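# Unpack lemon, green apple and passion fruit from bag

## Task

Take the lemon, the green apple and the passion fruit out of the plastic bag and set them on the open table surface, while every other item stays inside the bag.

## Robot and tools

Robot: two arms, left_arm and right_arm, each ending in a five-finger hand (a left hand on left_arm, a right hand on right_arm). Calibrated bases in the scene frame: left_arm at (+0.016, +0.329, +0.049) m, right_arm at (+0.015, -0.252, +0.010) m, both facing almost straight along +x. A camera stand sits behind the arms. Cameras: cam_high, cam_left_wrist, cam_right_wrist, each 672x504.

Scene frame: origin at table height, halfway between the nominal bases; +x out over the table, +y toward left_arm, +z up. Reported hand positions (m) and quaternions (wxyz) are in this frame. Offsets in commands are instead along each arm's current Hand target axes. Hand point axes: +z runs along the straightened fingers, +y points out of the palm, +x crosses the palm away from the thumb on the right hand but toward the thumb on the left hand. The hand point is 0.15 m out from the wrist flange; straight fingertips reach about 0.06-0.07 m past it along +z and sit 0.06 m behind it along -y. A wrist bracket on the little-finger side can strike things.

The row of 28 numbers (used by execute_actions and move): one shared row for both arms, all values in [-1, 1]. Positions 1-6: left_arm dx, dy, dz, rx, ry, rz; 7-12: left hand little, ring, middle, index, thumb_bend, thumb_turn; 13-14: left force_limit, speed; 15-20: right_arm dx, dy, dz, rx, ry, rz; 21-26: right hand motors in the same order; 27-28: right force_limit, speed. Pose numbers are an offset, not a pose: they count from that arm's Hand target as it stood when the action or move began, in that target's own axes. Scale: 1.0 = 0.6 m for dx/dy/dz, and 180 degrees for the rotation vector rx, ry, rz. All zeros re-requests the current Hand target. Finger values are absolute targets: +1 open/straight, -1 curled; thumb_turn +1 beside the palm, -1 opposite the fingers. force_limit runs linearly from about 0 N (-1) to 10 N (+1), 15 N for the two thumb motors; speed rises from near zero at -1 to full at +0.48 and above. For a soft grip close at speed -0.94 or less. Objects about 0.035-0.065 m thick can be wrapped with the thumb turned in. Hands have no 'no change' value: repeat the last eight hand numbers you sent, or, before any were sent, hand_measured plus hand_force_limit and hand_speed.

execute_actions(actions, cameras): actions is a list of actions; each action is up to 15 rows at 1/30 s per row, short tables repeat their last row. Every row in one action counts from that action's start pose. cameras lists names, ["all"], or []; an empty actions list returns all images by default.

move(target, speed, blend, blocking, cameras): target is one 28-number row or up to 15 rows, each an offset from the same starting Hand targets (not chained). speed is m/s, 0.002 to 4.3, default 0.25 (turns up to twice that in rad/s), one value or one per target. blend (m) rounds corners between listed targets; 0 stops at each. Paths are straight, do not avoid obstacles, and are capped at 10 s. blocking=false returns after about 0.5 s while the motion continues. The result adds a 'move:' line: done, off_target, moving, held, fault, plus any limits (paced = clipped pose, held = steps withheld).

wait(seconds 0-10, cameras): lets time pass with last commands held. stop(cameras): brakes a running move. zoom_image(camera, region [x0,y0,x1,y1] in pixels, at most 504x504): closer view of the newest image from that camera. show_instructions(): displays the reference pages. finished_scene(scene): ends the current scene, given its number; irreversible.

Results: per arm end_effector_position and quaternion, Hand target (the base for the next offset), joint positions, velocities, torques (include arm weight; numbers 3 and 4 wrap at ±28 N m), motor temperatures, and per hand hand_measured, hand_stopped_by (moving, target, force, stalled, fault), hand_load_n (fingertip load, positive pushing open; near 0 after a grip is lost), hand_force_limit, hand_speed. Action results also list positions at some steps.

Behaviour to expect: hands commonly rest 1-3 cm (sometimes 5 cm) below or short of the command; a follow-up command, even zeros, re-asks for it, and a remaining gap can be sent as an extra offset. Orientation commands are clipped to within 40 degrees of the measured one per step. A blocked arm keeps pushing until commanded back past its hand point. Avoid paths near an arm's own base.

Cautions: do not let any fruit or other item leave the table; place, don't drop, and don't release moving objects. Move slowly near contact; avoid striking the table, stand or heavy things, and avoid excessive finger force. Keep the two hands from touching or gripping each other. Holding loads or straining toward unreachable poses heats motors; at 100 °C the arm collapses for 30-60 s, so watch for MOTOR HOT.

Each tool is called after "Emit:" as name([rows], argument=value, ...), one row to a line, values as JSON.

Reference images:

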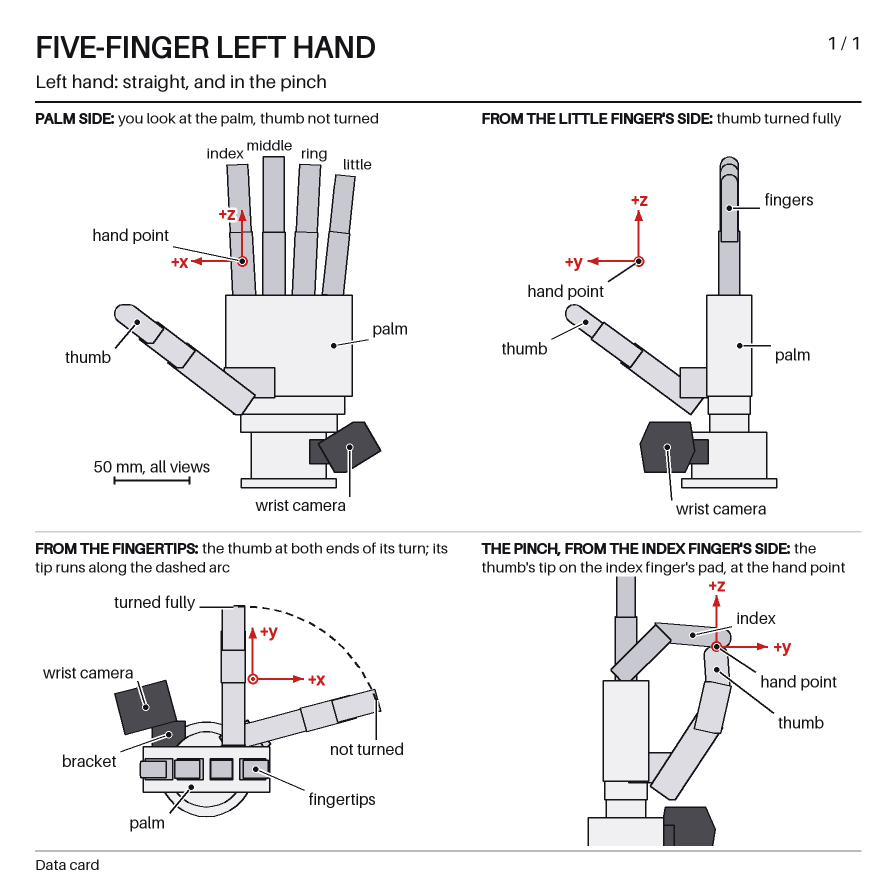

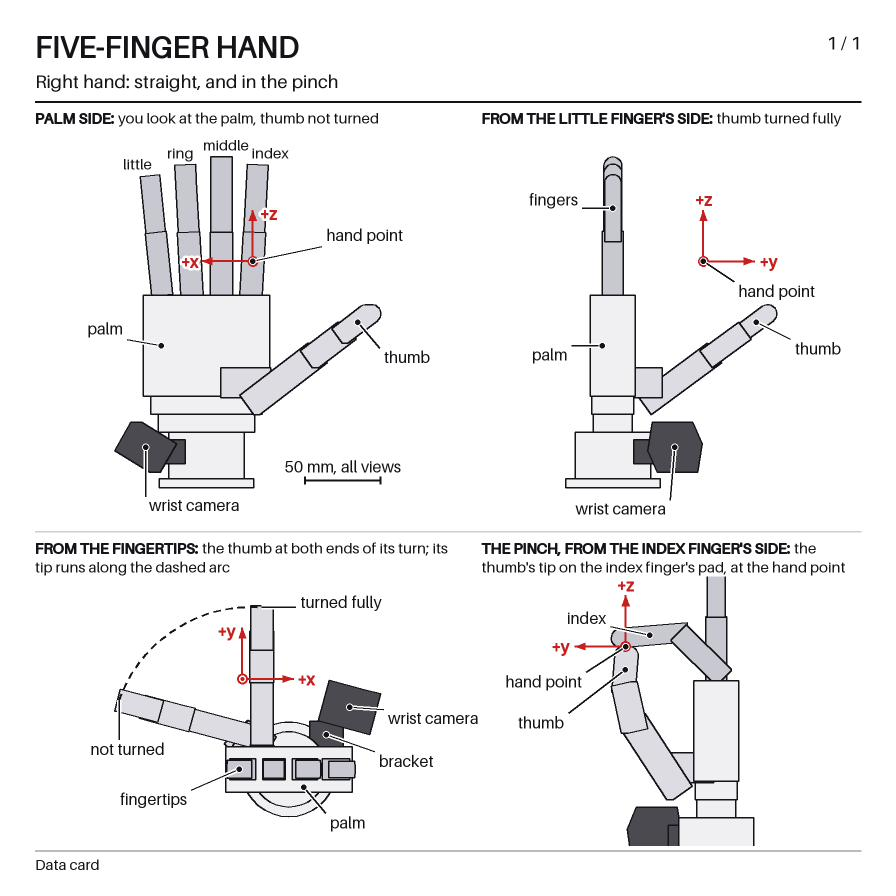

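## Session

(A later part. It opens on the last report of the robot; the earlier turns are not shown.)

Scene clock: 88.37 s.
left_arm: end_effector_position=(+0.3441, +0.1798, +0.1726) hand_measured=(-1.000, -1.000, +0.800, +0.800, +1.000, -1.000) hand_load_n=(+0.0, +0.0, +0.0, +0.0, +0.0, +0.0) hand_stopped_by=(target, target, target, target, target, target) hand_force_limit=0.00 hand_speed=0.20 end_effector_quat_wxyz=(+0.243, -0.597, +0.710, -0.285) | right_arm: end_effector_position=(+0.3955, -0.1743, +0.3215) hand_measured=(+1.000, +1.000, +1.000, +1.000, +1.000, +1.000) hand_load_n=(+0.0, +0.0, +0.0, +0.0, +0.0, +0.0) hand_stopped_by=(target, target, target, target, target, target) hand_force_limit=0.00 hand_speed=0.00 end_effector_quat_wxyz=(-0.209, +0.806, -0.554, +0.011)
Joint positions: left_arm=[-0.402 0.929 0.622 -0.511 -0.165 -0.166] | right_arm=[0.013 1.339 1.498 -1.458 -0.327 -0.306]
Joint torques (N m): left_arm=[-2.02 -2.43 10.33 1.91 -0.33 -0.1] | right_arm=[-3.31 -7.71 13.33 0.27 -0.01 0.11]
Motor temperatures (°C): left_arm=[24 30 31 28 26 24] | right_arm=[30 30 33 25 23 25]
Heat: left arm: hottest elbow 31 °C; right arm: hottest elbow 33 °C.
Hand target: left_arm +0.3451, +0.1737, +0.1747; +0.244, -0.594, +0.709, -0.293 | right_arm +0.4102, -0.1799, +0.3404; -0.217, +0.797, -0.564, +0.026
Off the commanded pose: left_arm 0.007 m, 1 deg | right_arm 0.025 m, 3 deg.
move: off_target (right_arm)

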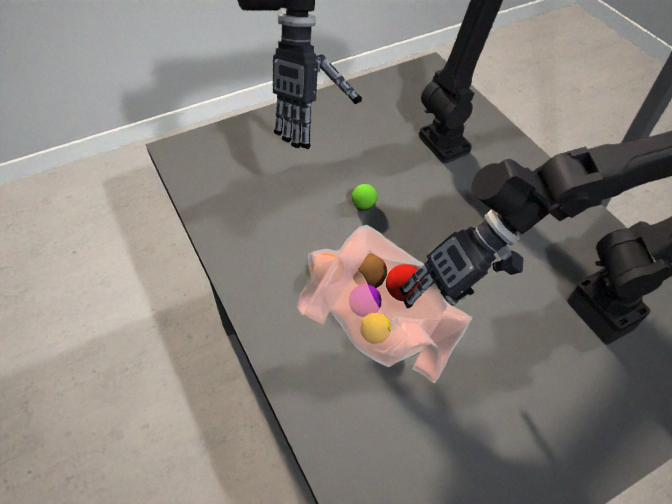

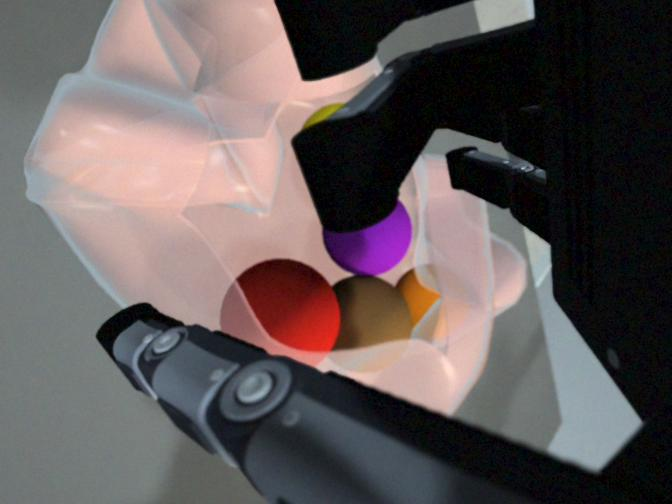

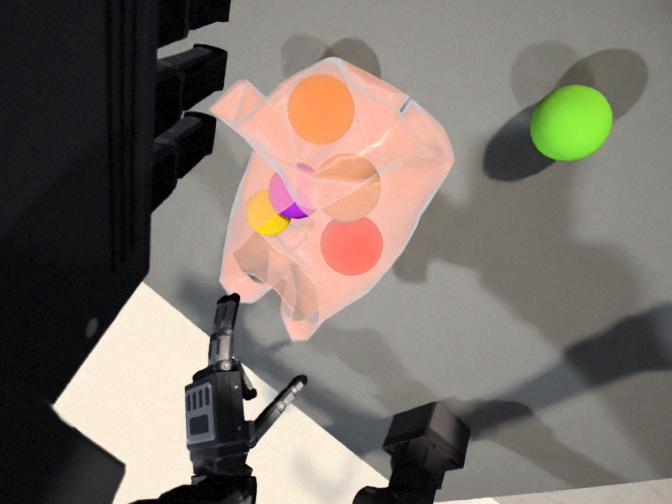

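Emit:
zoom_image(camera="cam_right_wrist", region=[180, 40, 480, 400])

Emit:
zoom_image(camera="cam_high", region=[290, 220, 480, 400])

Emit:
zoom_image(camera="cam_left_wrist", region=[50, 0, 554, 400])

Scaled by 1.400 from the camera's 672x504 image, which has a finer 960x720 frame.

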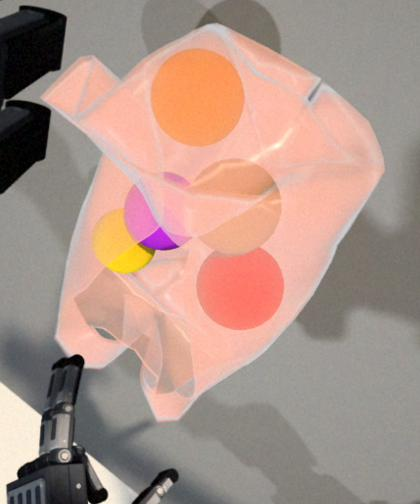

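Scaled by 2.653 from the camera's 672x504 image, which has a finer 960x720 frame.

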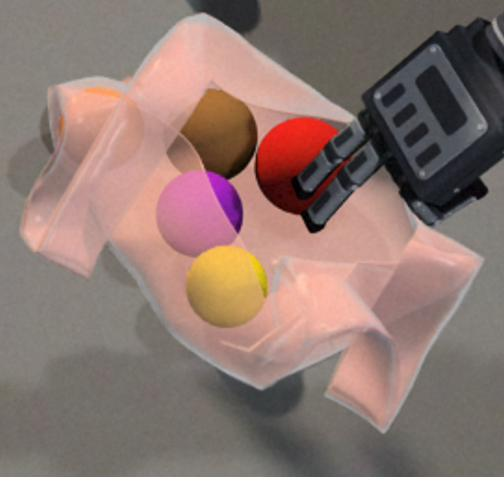

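Scaled by 1.000.

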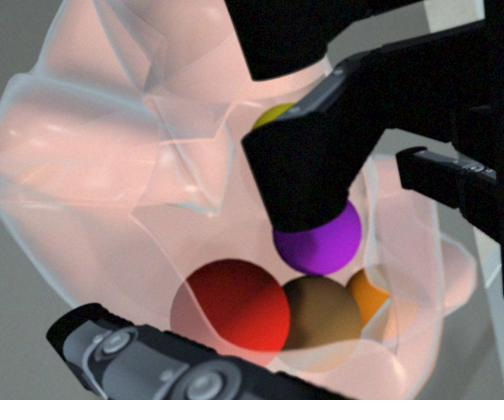

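Emit:
move(target=[0.0328,0.1055,0.1138,0,0,0,-1,-1,0.8,0.8,1,-1,0,0.2,0,0,0,0,0,0,1,1,1,1,1,1,0,0], cameras=["all"], speed=0.12)

Emit:
zoom_image(camera="cam_right_wrist", region=[180, 40, 480, 400])

Emit:
zoom_image(camera="cam_high", region=[290, 220, 480, 400])

Scene clock: 95.07 s.
left_arm: end_effector_position=(+0.3446, +0.1597, +0.0832) hand_measured=(-1.000, -1.000, +0.800, +0.800, +1.000, -1.000) hand_load_n=(+0.0, +0.0, +0.0, +0.0, +0.0, +0.5) hand_stopped_by=(target, target, target, target, target, target) hand_force_limit=0.00 hand_speed=0.20 end_effector_quat_wxyz=(+0.245, -0.596, +0.708, -0.289) | right_arm: end_effector_position=(+0.3955, -0.1743, +0.3215) hand_measured=(+1.000, +1.000, +1.000, +1.000, +1.000, +1.000) hand_load_n=(+0.0, +0.0, -0.5, +0.0, +0.0, +0.0) hand_stopped_by=(target, target, target, target, target, target) hand_force_limit=0.00 hand_speed=0.00 end_effector_quat_wxyz=(-0.209, +0.806, -0.554, +0.011)
Joint positions: left_arm=[-0.47 1.118 0.465 -0.163 -0.212 -0.217] | right_arm=[0.013 1.339 1.498 -1.458 -0.327 -0.306]
Joint torques (N m): left_arm=[-2.14 -2.49 8.92 1.87 -0.36 -0.11] | right_arm=[-3.37 -8 13.41 0.25 -0.02 0.12]
Heat: left arm: hottest elbow 31 °C; right arm: hottest elbow 34 °C.
Hand target: left_arm +0.3448, +0.1536, +0.0817; +0.244, -0.594, +0.709, -0.293 | right_arm +0.4102, -0.1799, +0.3404; -0.217, +0.797, -0.564, +0.026
Off the commanded pose: left_arm 0.006 m, 1 deg | right_arm 0.025 m, 3 deg.
move: off_target (right_arm)

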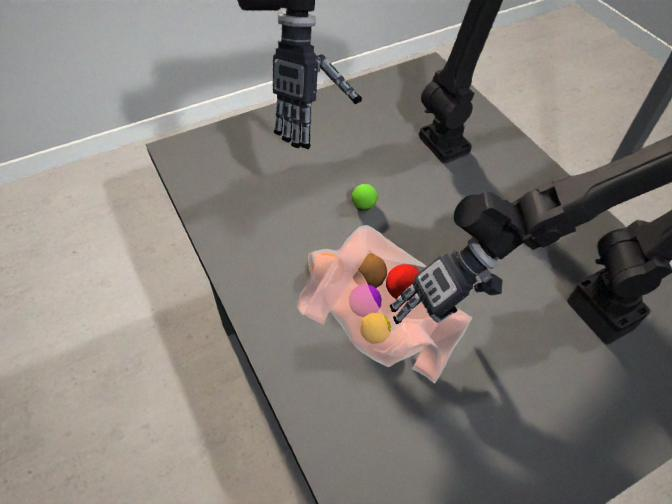

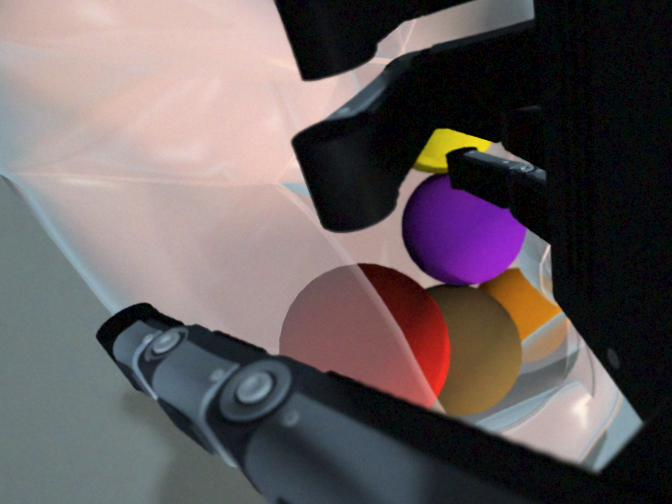

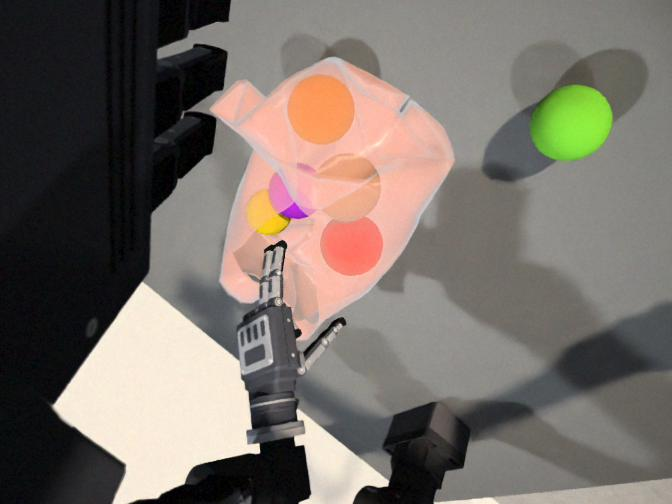

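Scaled by 1.400 from the camera's 672x504 image, which has a finer 960x720 frame.

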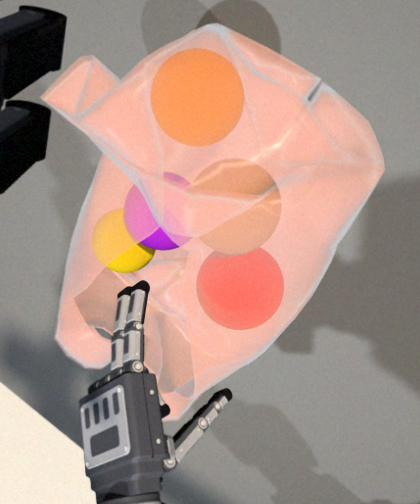

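Scaled by 2.653 from the camera's 672x504 image, which has a finer 960x720 frame.

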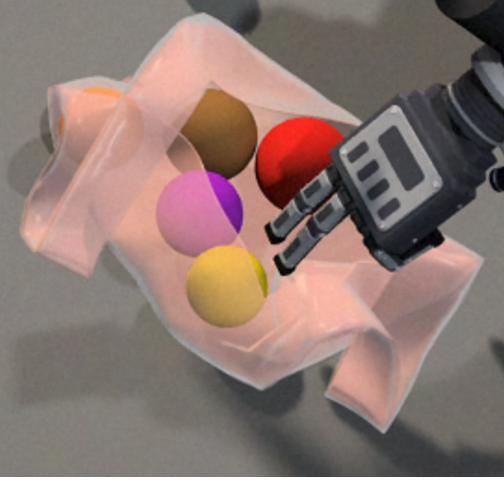

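Emit:
move(target=[0,-0.0755,0.0895,0,0,0,-1,-1,0.8,0.8,1,-1,0,0.2,0,0,0,0,0,0,1,1,1,1,1,1,0,0], cameras=["all"], speed=0.1)

Emit:
zoom_image(camera="cam_right_wrist", region=[180, 40, 480, 400])

Emit:
zoom_image(camera="cam_high", region=[290, 220, 480, 400])

Scene clock: 99.87 s.
left_arm: end_effector_position=(+0.3899, +0.1459, +0.0622) hand_measured=(-1.000, -1.000, +0.800, +0.800, +1.000, -1.000) hand_load_n=(+0.0, +0.0, +0.0, -0.5, +0.0, +0.0) hand_stopped_by=(target, target, target, target, target, target) hand_force_limit=0.00 hand_speed=0.20 end_effector_quat_wxyz=(+0.234, -0.596, +0.717, -0.277) | right_arm: end_effector_position=(+0.3955, -0.1743, +0.3215) hand_measured=(+1.000, +1.000, +1.000, +1.000, +1.000, +1.000) hand_load_n=(+0.0, +0.0, +0.0, +0.0, +0.0, +0.0) hand_stopped_by=(target, target, target, target, target, target) hand_force_limit=0.00 hand_speed=0.00 end_effector_quat_wxyz=(-0.209, +0.806, -0.554, +0.011)
Joint positions: left_arm=[-0.436 1.33 0.575 -0.091 -0.176 -0.187] | right_arm=[0.013 1.339 1.498 -1.458 -0.327 -0.306]
Joint torques (N m): left_arm=[0.26 -4.66 11.97 1.92 -0.12 0.06] | right_arm=[-3.43 -7.71 13.39 0.27 -0.02 0.12]
Heat: left arm: hottest elbow 31 °C; right arm: hottest elbow 35 °C.
Hand target: left_arm +0.4137, +0.1413, +0.0756; +0.244, -0.594, +0.709, -0.293 | right_arm +0.4102, -0.1799, +0.3404; -0.217, +0.797, -0.564, +0.026
Off the commanded pose: left_arm 0.028 m, 2 deg | right_arm 0.025 m, 3 deg.
move: off_target (left_arm, right_arm)

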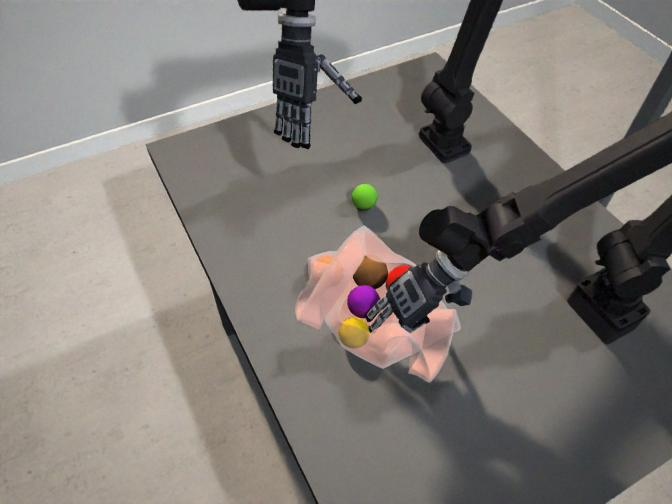

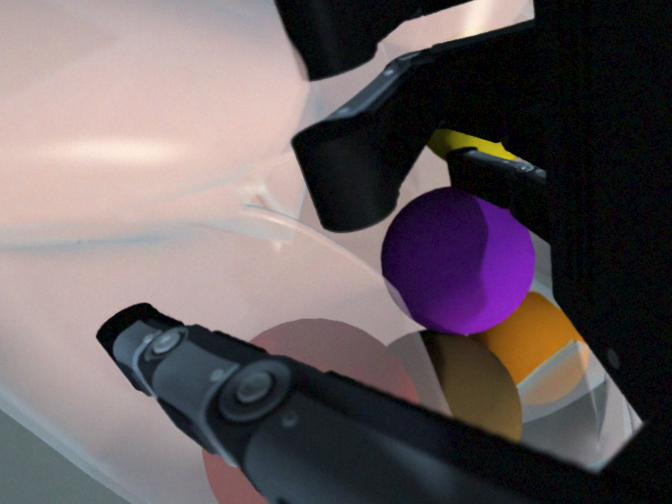

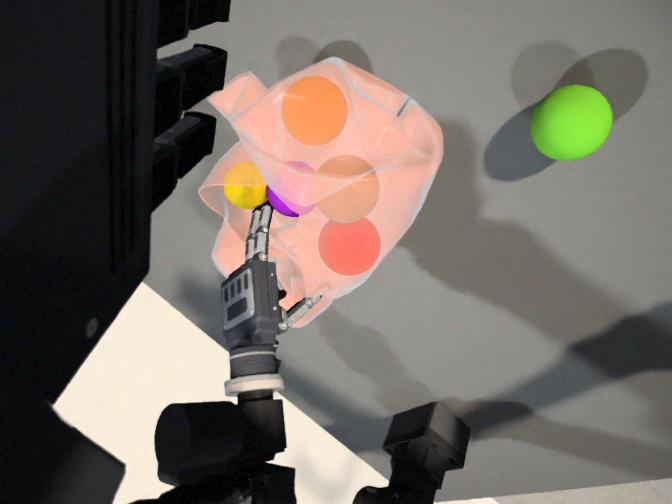

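Scaled by 1.400 from the camera's 672x504 image, which has a finer 960x720 frame.

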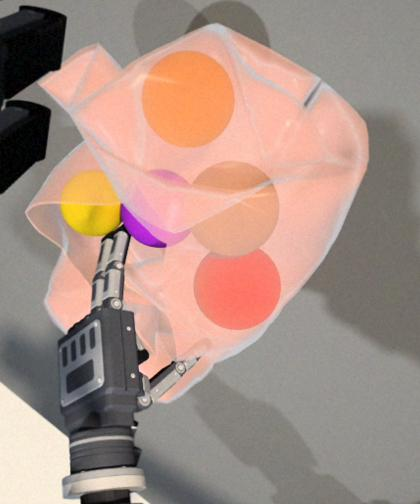

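Scaled by 2.653 from the camera's 672x504 image, which has a finer 960x720 frame.

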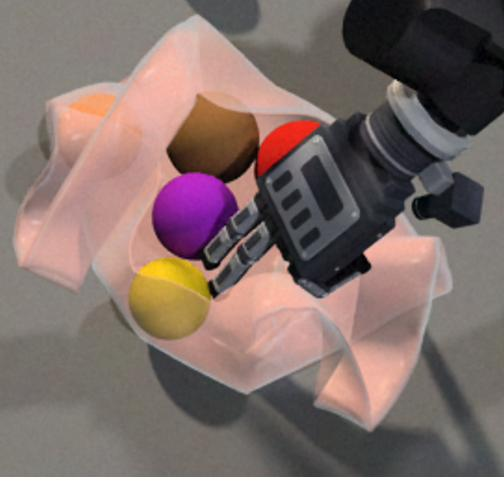

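Emit:
move(target=[-0.022,-0.0152,-0.0422,0,0,0,-1,-1,0.8,0.8,1,-1,0,0.2,0,0,0,0,0,0,1,1,1,1,1,1,0,0], cameras=[], speed=0.1)

Scene clock: 104.07 s.
left_arm: end_effector_position=(+0.3859, +0.1580, +0.0798) hand_measured=(-1.000, -1.000, +0.800, +0.800, +1.000, -1.000) hand_load_n=(+0.0, +0.5, +0.0, +0.0, -0.5, +0.0) hand_stopped_by=(target, target, target, target, target, target) hand_force_limit=0.00 hand_speed=0.20 end_effector_quat_wxyz=(+0.233, -0.595, +0.717, -0.278) | right_arm: end_effector_position=(+0.3955, -0.1743, +0.3215) hand_measured=(+1.000, +1.000, +1.000, +1.000, +1.000, +1.000) hand_load_n=(+0.0, +0.0, +0.0, +0.0, +0.0, +0.0) hand_stopped_by=(target, target, target, target, target, target) hand_force_limit=0.00 hand_speed=0.00 end_effector_quat_wxyz=(-0.209, +0.806, -0.554, +0.011)
Joint positions: left_arm=[-0.406 1.261 0.575 -0.156 -0.154 -0.165] | right_arm=[0.013 1.339 1.498 -1.458 -0.327 -0.306]
Joint torques (N m): left_arm=[0.38 -5.89 12.22 1.06 -0.11 0.02] | right_arm=[-3.55 -8.06 13.39 0.25 -0.01 0.11]
Heat: left arm: hottest elbow 32 °C; right arm: hottest elbow 36 °C.
Hand target: left_arm +0.4049, +0.1563, +0.0999; +0.244, -0.594, +0.709, -0.293 | right_arm +0.4102, -0.1799, +0.3404; -0.217, +0.797, -0.564, +0.026
Off the commanded pose: left_arm 0.028 m, 2 deg | right_arm 0.025 m, 3 deg.
move: off_target (left_arm, right_arm)
No camera images: "cameras" was empty.

Emit:
move(target=[-0.0077,-0.0757,0.0803,0,0,0,-1,-1,0.8,0.8,1,-1,0,0.2,0,0,0,0,0,0,1,1,1,1,1,1,0,0], cameras=["all"], speed=0.1)

Emit:
zoom_image(camera="cam_right_wrist", region=[180, 40, 480, 400])

Emit:
zoom_image(camera="cam_high", region=[290, 220, 480, 400])

Scene clock: 105.97 s.
left_arm: end_effector_position=(+0.4459, +0.1517, +0.0834) hand_measured=(-1.000, -1.000, +0.800, +0.800, +1.000, -1.000) hand_load_n=(+0.0, +0.0, +0.0, +0.0, +0.0, +0.0) hand_stopped_by=(target, target, target, target, target, target) hand_force_limit=0.00 hand_speed=0.20 end_effector_quat_wxyz=(+0.232, -0.596, +0.717, -0.277) | right_arm: end_effector_position=(+0.3955, -0.1743, +0.3215) hand_measured=(+1.000, +1.000, +1.000, +1.000, +1.000, +1.000) hand_load_n=(+0.0, +0.0, +0.0, +0.0, +0.0, +0.0) hand_stopped_by=(target, target, target, target, target, target) hand_force_limit=0.00 hand_speed=0.00 end_effector_quat_wxyz=(-0.209, +0.806, -0.554, +0.011)
Joint positions: left_arm=[-0.357 1.412 0.727 -0.154 -0.121 -0.13] | right_arm=[0.013 1.339 1.498 -1.458 -0.327 -0.306]
Joint torques (N m): left_arm=[0.44 -5.95 12.67 1.89 -0.09 0.04] | right_arm=[-3.6 -8.12 13.38 0.28 0 0.1]
Heat: left arm: hottest elbow 32 °C; right arm: hottest elbow 36 °C.
Hand target: left_arm +0.4709, +0.1492, +0.0977; +0.244, -0.594, +0.709, -0.293 | right_arm +0.4102, -0.1799, +0.3404; -0.217, +0.797, -0.564, +0.026
Off the commanded pose: left_arm 0.029 m, 2 deg | right_arm 0.025 m, 3 deg.
move: off_target (left_arm, right_arm)

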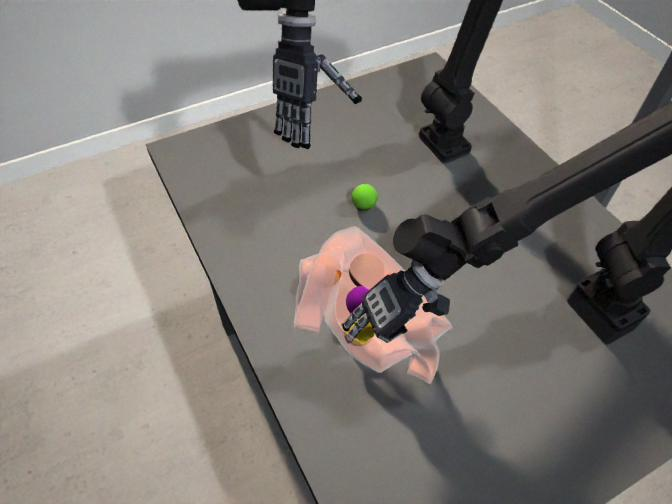

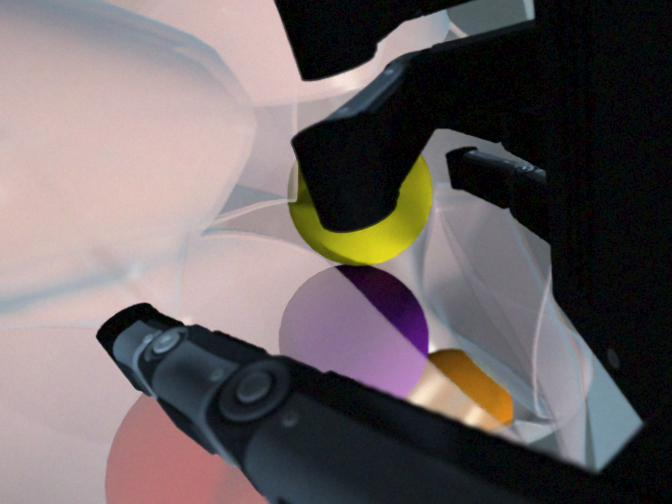

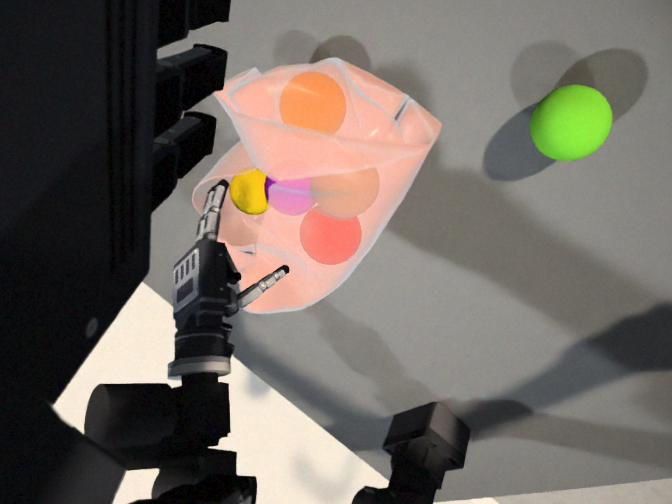

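Scaled by 1.400 from the camera's 672x504 image, which has a finer 960x720 frame.

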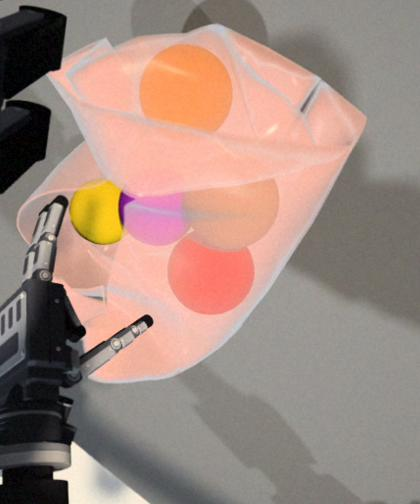

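Scaled by 2.653 from the camera's 672x504 image, which has a finer 960x720 frame.

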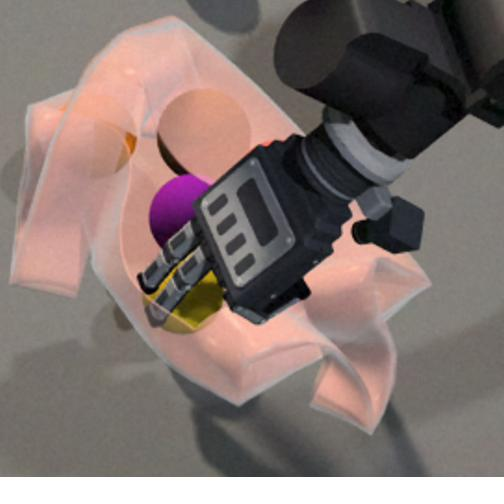

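Emit:
move(target=[0.0058,0.0112,0.1132,0,0,0,-1,-1,0.5,0.5,1,-1,0,0.2,0,0,0,0,0,0,1,1,1,1,1,1,0,0], cameras=["all"], speed=0.08)

Emit:
zoom_image(camera="cam_right_wrist", region=[180, 40, 480, 400])

Emit:
zoom_image(camera="cam_high", region=[290, 220, 480, 400])

Scene clock: 110.83 s.
left_arm: end_effector_position=(+0.4919, +0.1377, +0.0388) hand_measured=(-1.000, -1.000, +0.500, +0.500, +1.000, -1.000) hand_load_n=(+0.0, +0.5, -0.5, +0.0, +0.5, +0.0) hand_stopped_by=(target, target, target, target, target, target) hand_force_limit=0.00 hand_speed=0.20 end_effector_quat_wxyz=(+0.235, -0.595, +0.714, -0.284) | right_arm: end_effector_position=(+0.3955, -0.1743, +0.3215) hand_measured=(+1.000, +1.000, +1.000, +1.000, +1.000, +1.000) hand_load_n=(+0.0, -0.5, +0.0, +0.0, -0.5, +0.0) hand_stopped_by=(target, target, target, target, target, target) hand_force_limit=0.00 hand_speed=0.00 end_effector_quat_wxyz=(-0.209, +0.806, -0.554, +0.011)
Joint positions: left_arm=[-0.35 1.619 0.801 -0.005 -0.115 -0.124] | right_arm=[0.013 1.339 1.498 -1.458 -0.327 -0.306]
Joint torques (N m): left_arm=[0.26 -7.82 11.1 1.8 -0.1 0.04] | right_arm=[-3.49 -8 13.38 0.27 0 0.12]
Heat: left arm: hottest elbow 32 °C; right arm: hottest elbow 37 °C.
Hand target: left_arm +0.5125, +0.1381, +0.0447; +0.244, -0.594, +0.709, -0.293 | right_arm +0.4102, -0.1799, +0.3404; -0.217, +0.797, -0.564, +0.026
Off the commanded pose: left_arm 0.022 m, 2 deg | right_arm 0.025 m, 3 deg.
move: off_target (left_arm, right_arm)

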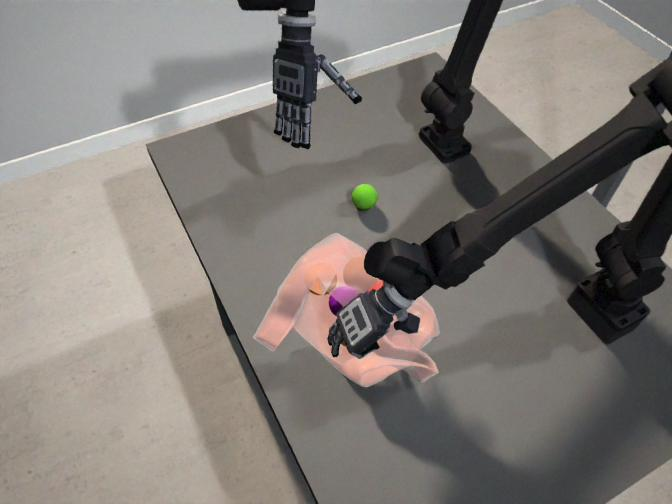

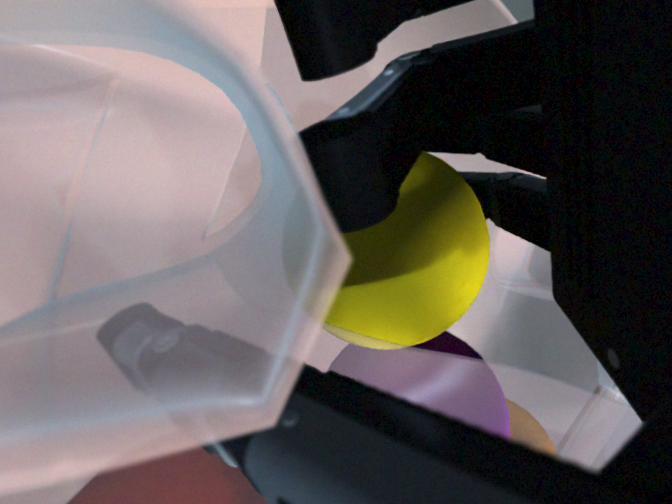

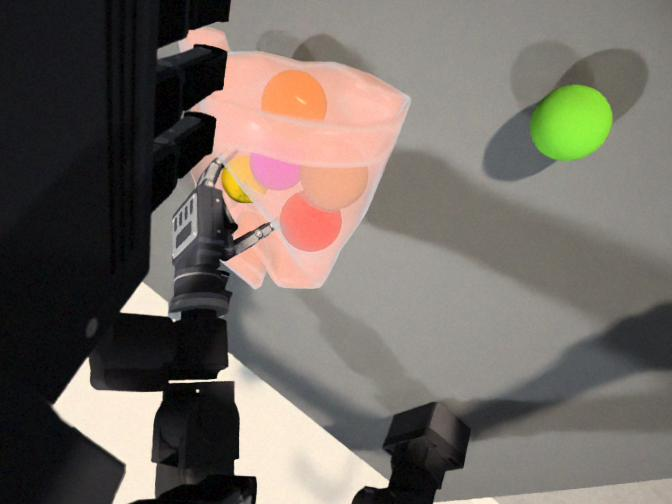

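Scaled by 1.400 from the camera's 672x504 image, which has a finer 960x720 frame.

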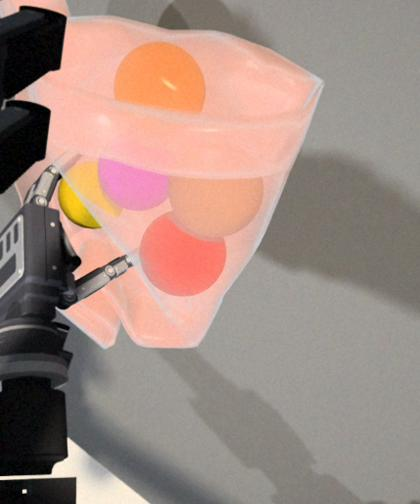

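Scaled by 2.653 from the camera's 672x504 image, which has a finer 960x720 frame.

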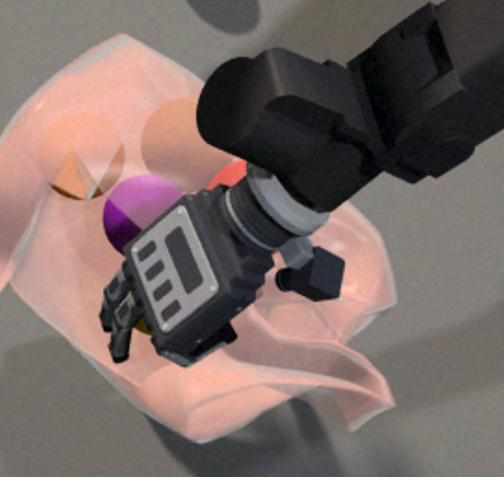

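Emit:
move(target=[-0.0017,-0.0253,0.016,0,0,0,-1,-1,0.5,0.5,1,-1,0,0.2,0,0,0,0,0,0,1,1,1,1,1,1,0,0], cameras=["cam_left_wrist","cam_right_wrist"], speed=0.08)

Emit:
zoom_image(camera="cam_left_wrist", region=[168, 50, 672, 428])

Scene clock: 113.30 s.
left_arm: end_effector_position=(+0.5112, +0.1347, +0.0418) hand_measured=(-1.000, -1.000, +0.500, +0.500, +1.000, -1.000) hand_load_n=(+0.0, +0.0, -0.5, +0.0, +0.0, +0.0) hand_stopped_by=(target, target, target, target, target, target) hand_force_limit=0.00 hand_speed=0.20 end_effector_quat_wxyz=(+0.238, -0.594, +0.713, -0.288) | right_arm: end_effector_position=(+0.3955, -0.1743, +0.3215) hand_measured=(+1.000, +1.000, +1.000, +1.000, +1.000, +1.000) hand_load_n=(+0.0, +0.0, +0.0, +0.0, +0.0, +0.0) hand_stopped_by=(target, target, target, target, target, target) hand_force_limit=0.00 hand_speed=0.00 end_effector_quat_wxyz=(-0.209, +0.806, -0.554, +0.011)
Joint positions: left_arm=[-0.341 1.651 0.849 -0.009 -0.109 -0.118] | right_arm=[0.013 1.339 1.498 -1.458 -0.327 -0.306]
Joint torques (N m): left_arm=[0.32 -8.82 11.59 1.16 -0.09 0.02] | right_arm=[-3.66 -7.88 13.31 0.27 0.01 0.1]
Motor temperatures (°C): left_arm=[24 30 32 28 26 24] | right_arm=[30 29 38 25 22 24]
Heat: left arm: hottest elbow 32 °C; right arm: hottest elbow 38 °C.
Hand target: left_arm +0.5299, +0.1361, +0.0486; +0.244, -0.594, +0.709, -0.293 | right_arm +0.4102, -0.1799, +0.3404; -0.217, +0.797, -0.564, +0.026
Off the commanded pose: left_arm 0.020 m, 1 deg | right_arm 0.025 m, 3 deg.
move: off_target (left_arm, right_arm)
Images, in order (width x height): cam_left_wrist 672x504, cam_right_wrist 672x504.

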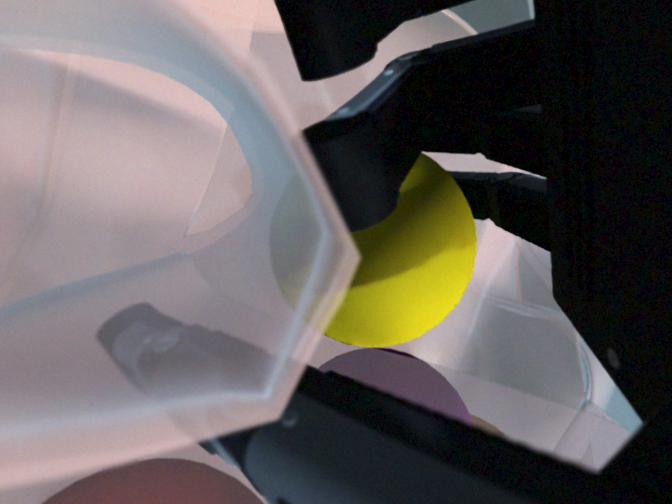

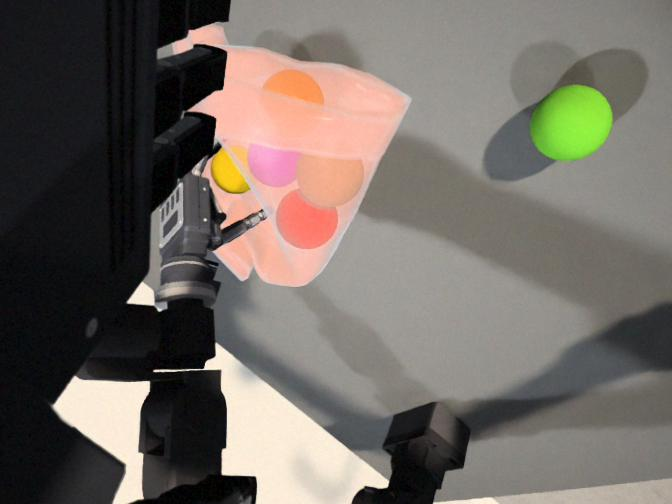

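Scaled by 1.000.

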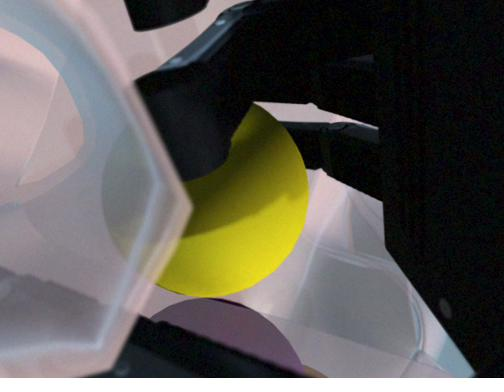

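Emit:
move(target=[0,0,0,0,0,0,-1,-1,-0.3,-0.3,-0.3,-1,-0.4,-0.75,0,0,0,0,0,0,1,1,1,1,1,1,0,0], cameras=["all"], speed=0.06)

Scene clock: 114.77 s.
left_arm: end_effector_position=(+0.5111, +0.1347, +0.0411) hand_measured=(-1.000, -1.000, +0.066, +0.088, +0.790, -1.000) hand_load_n=(+0.0, +0.0, +3.0, +2.5, +6.0, +0.5) hand_stopped_by=(target, target, force, force, force, target) hand_force_limit=-0.40 hand_speed=-0.75 end_effector_quat_wxyz=(+0.238, -0.594, +0.713, -0.288) | right_arm: end_effector_position=(+0.3955, -0.1743, +0.3215) hand_measured=(+1.000, +1.000, +1.000, +1.000, +1.000, +1.000) hand_load_n=(+0.0, +0.0, +0.0, +0.0, +0.0, +0.0) hand_stopped_by=(target, target, target, target, target, target) hand_force_limit=0.00 hand_speed=0.00 end_effector_quat_wxyz=(-0.209, +0.806, -0.554, +0.011)
Joint positions: left_arm=[-0.341 1.653 0.849 -0.009 -0.108 -0.117] | right_arm=[0.013 1.339 1.498 -1.458 -0.327 -0.306]
Joint torques (N m): left_arm=[0.38 -9.05 11.62 1.14 -0.1 0.02] | right_arm=[-3.6 -8.06 13.39 0.31 0 0.14]
Heat: left arm: hottest elbow 33 °C; right arm: hottest elbow 38 °C.
Hand target: left_arm +0.5300, +0.1361, +0.0486; +0.244, -0.594, +0.709, -0.293 | right_arm +0.4102, -0.1799, +0.3404; -0.217, +0.797, -0.564, +0.026
Off the commanded pose: left_arm 0.020 m, 1 deg | right_arm 0.025 m, 3 deg.
move: off_target (left_arm, right_arm)

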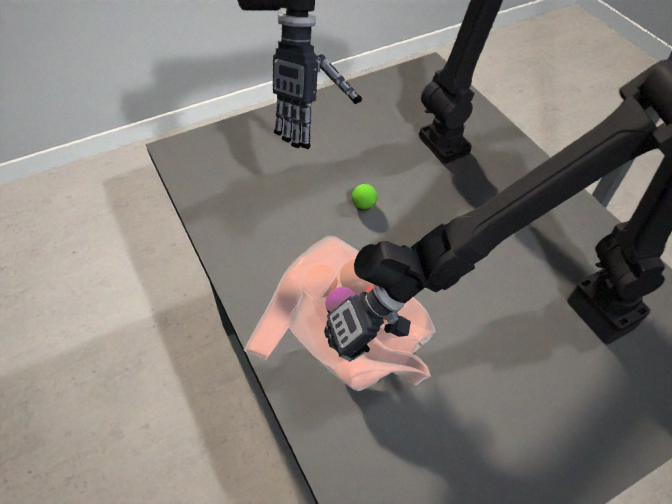

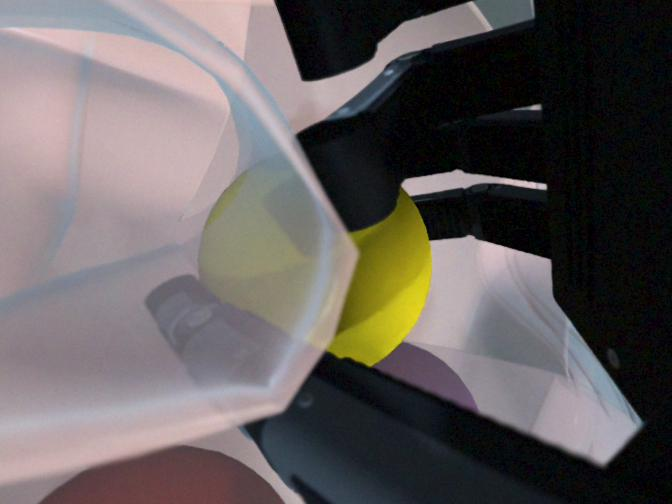

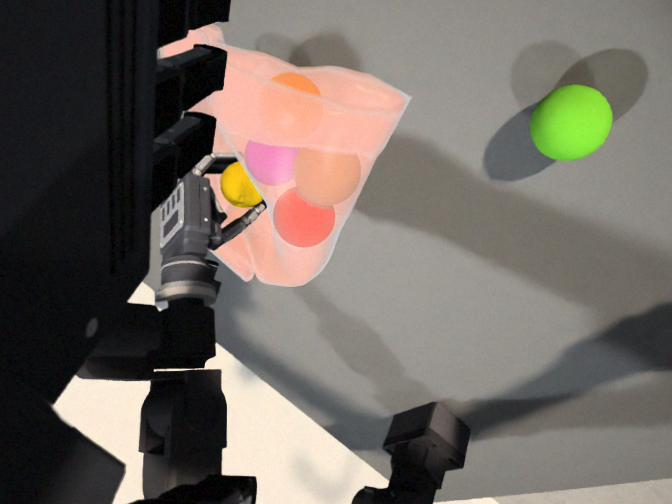

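Emit:
move(target=[0.0222,-0.0848,-0.1272,0,0,0,-1,-1,-0.3,-0.3,-0.3,-1,-0.4,-0.75,0,0,0,0,0,0,1,1,1,1,1,1,0,0], cameras=["all"], speed=0.1)

Emit:
zoom_image(camera="cam_high", region=[240, 200, 460, 400])

Scene clock: 117.27 s.
left_arm: end_effector_position=(+0.4940, +0.1401, +0.1131) hand_measured=(-1.000, -1.000, +0.066, +0.088, +0.790, -1.000) hand_load_n=(+0.0, +0.0, +3.5, +2.5, +6.0, +0.0) hand_stopped_by=(target, target, force, force, force, target) hand_force_limit=-0.40 hand_speed=-0.75 end_effector_quat_wxyz=(+0.234, -0.600, +0.715, -0.271) | right_arm: end_effector_position=(+0.3955, -0.1743, +0.3215) hand_measured=(+1.000, +1.000, +1.000, +1.000, +1.000, +1.000) hand_load_n=(+0.0, +0.0, +0.0, +0.0, +0.0, +0.0) hand_stopped_by=(target, target, target, target, target, target) hand_force_limit=0.00 hand_speed=0.00 end_effector_quat_wxyz=(-0.209, +0.806, -0.554, +0.011)
Joint positions: left_arm=[-0.348 1.483 0.902 -0.266 -0.126 -0.127] | right_arm=[0.013 1.339 1.498 -1.458 -0.327 -0.306]
Joint torques (N m): left_arm=[-2.08 -9.99 13.34 1.14 -0.32 -0.13] | right_arm=[-3.25 -7.59 13.38 0.29 0.01 0.11]
Heat: left arm: hottest elbow 33 °C; right arm: hottest elbow 38 °C.
Hand target: left_arm +0.5102, +0.1263, +0.1386; +0.244, -0.594, +0.709, -0.293 | right_arm +0.4102, -0.1799, +0.3404; -0.217, +0.797, -0.564, +0.026
Off the commanded pose: left_arm 0.033 m, 3 deg | right_arm 0.025 m, 3 deg.
move: off_target (left_arm, right_arm)

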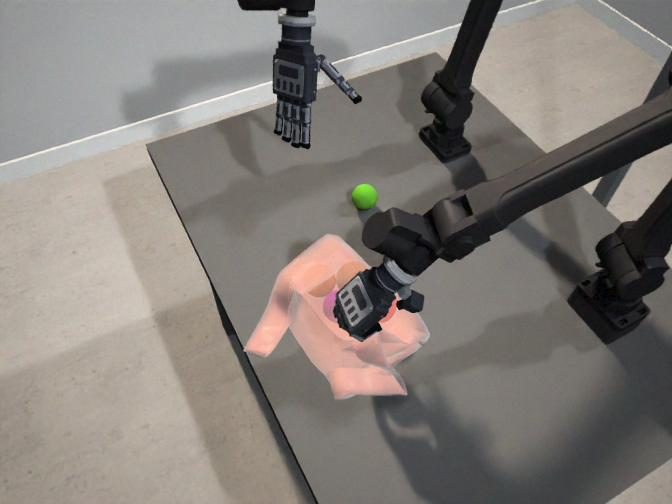

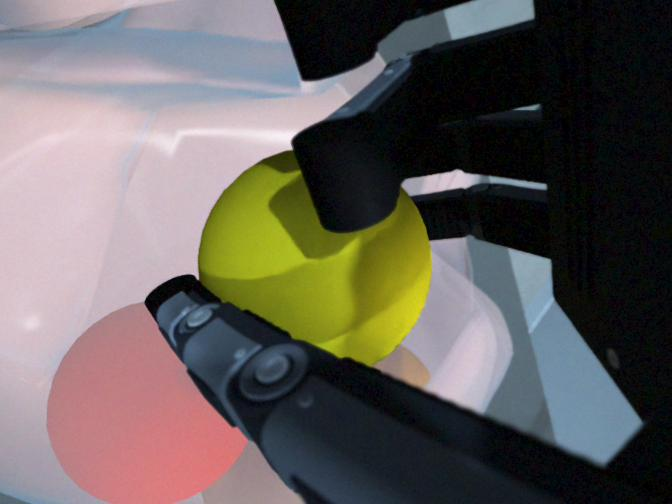

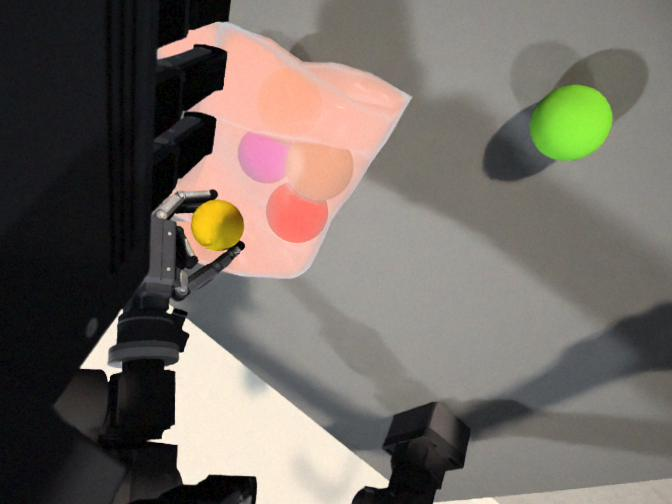

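Scaled by 2.291 from the camera's 672x504 image, which has a finer 960x720 frame.

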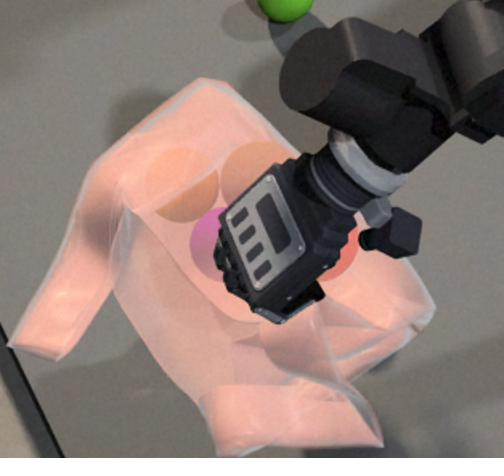

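Emit:
move([
  [-0.0248,-0.0088,-0.1348,0,0,0,-1,-1,-0.3,-0.3,-0.3,-1,-0.4,-0.75,0,0,0,0,0,0,1,1,1,1,1,1,0,0],
  [-0.443,0.1935,-0.2405,0,-0.0786,-0.0786,-1,-1,-0.3,-0.3,-0.3,-1,-0.4,-0.75,0,0,0,0,0,0,1,1,1,1,1,1,0,0],
], blend=[0.03, 0], cameras=["all"], speed=0.2)

Scene clock: 121.27 s.
left_arm: end_effector_position=(+0.3732, +0.4138, +0.1544) hand_measured=(-1.000, -1.000, +0.066, +0.088, +0.790, -1.000) hand_load_n=(+0.0, +0.0, +3.0, +2.5, +6.5, +0.0) hand_stopped_by=(target, target, force, force, force, target) hand_force_limit=-0.40 hand_speed=-0.75 end_effector_quat_wxyz=(-0.281, +0.710, -0.598, +0.243) | right_arm: end_effector_position=(+0.3955, -0.1743, +0.3215) hand_measured=(+1.000, +1.000, +1.000, +1.000, +1.000, +1.000) hand_load_n=(+0.0, +0.0, +0.0, +0.0, +0.0, +0.0) hand_stopped_by=(target, target, target, target, target, target) hand_force_limit=0.00 hand_speed=0.00 end_effector_quat_wxyz=(-0.209, +0.806, -0.554, +0.011)
Joint positions: left_arm=[0.372 1.011 0.619 -0.43 0.146 0.143] | right_arm=[0.013 1.339 1.498 -1.458 -0.327 -0.306]
Joint torques (N m): left_arm=[0.38 -3.55 10.25 1.94 0.04 0.03] | right_arm=[-3.31 -7.88 13.52 0.21 -0.01 0.1]
Heat: left arm: hottest elbow 33 °C; right arm: hottest elbow 39 °C.
Hand target: left_arm +0.3758, +0.4203, +0.1586; -0.291, +0.708, -0.595, +0.245 | right_arm +0.4102, -0.1799, +0.3404; -0.217, +0.797, -0.564, +0.026
Off the commanded pose: left_arm 0.008 m, 1 deg | right_arm 0.025 m, 3 deg.
move: off_target (right_arm)

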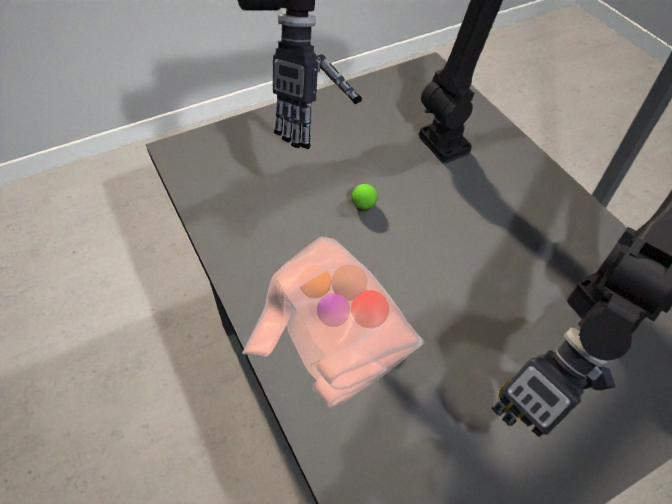

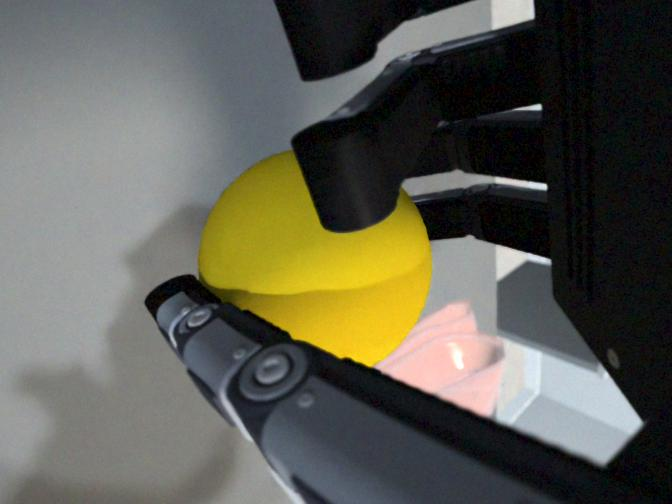

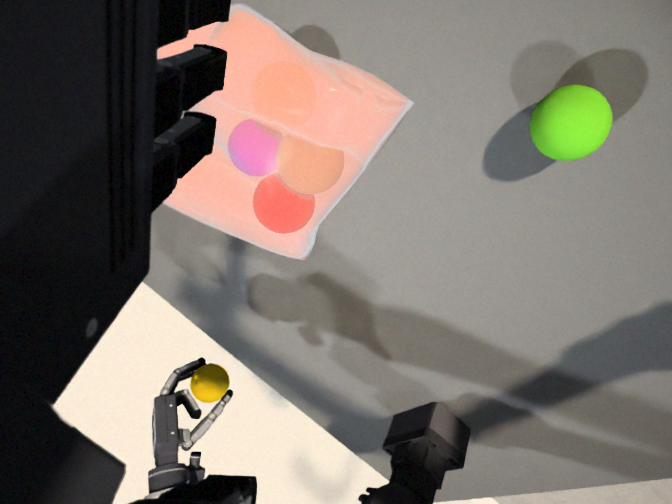

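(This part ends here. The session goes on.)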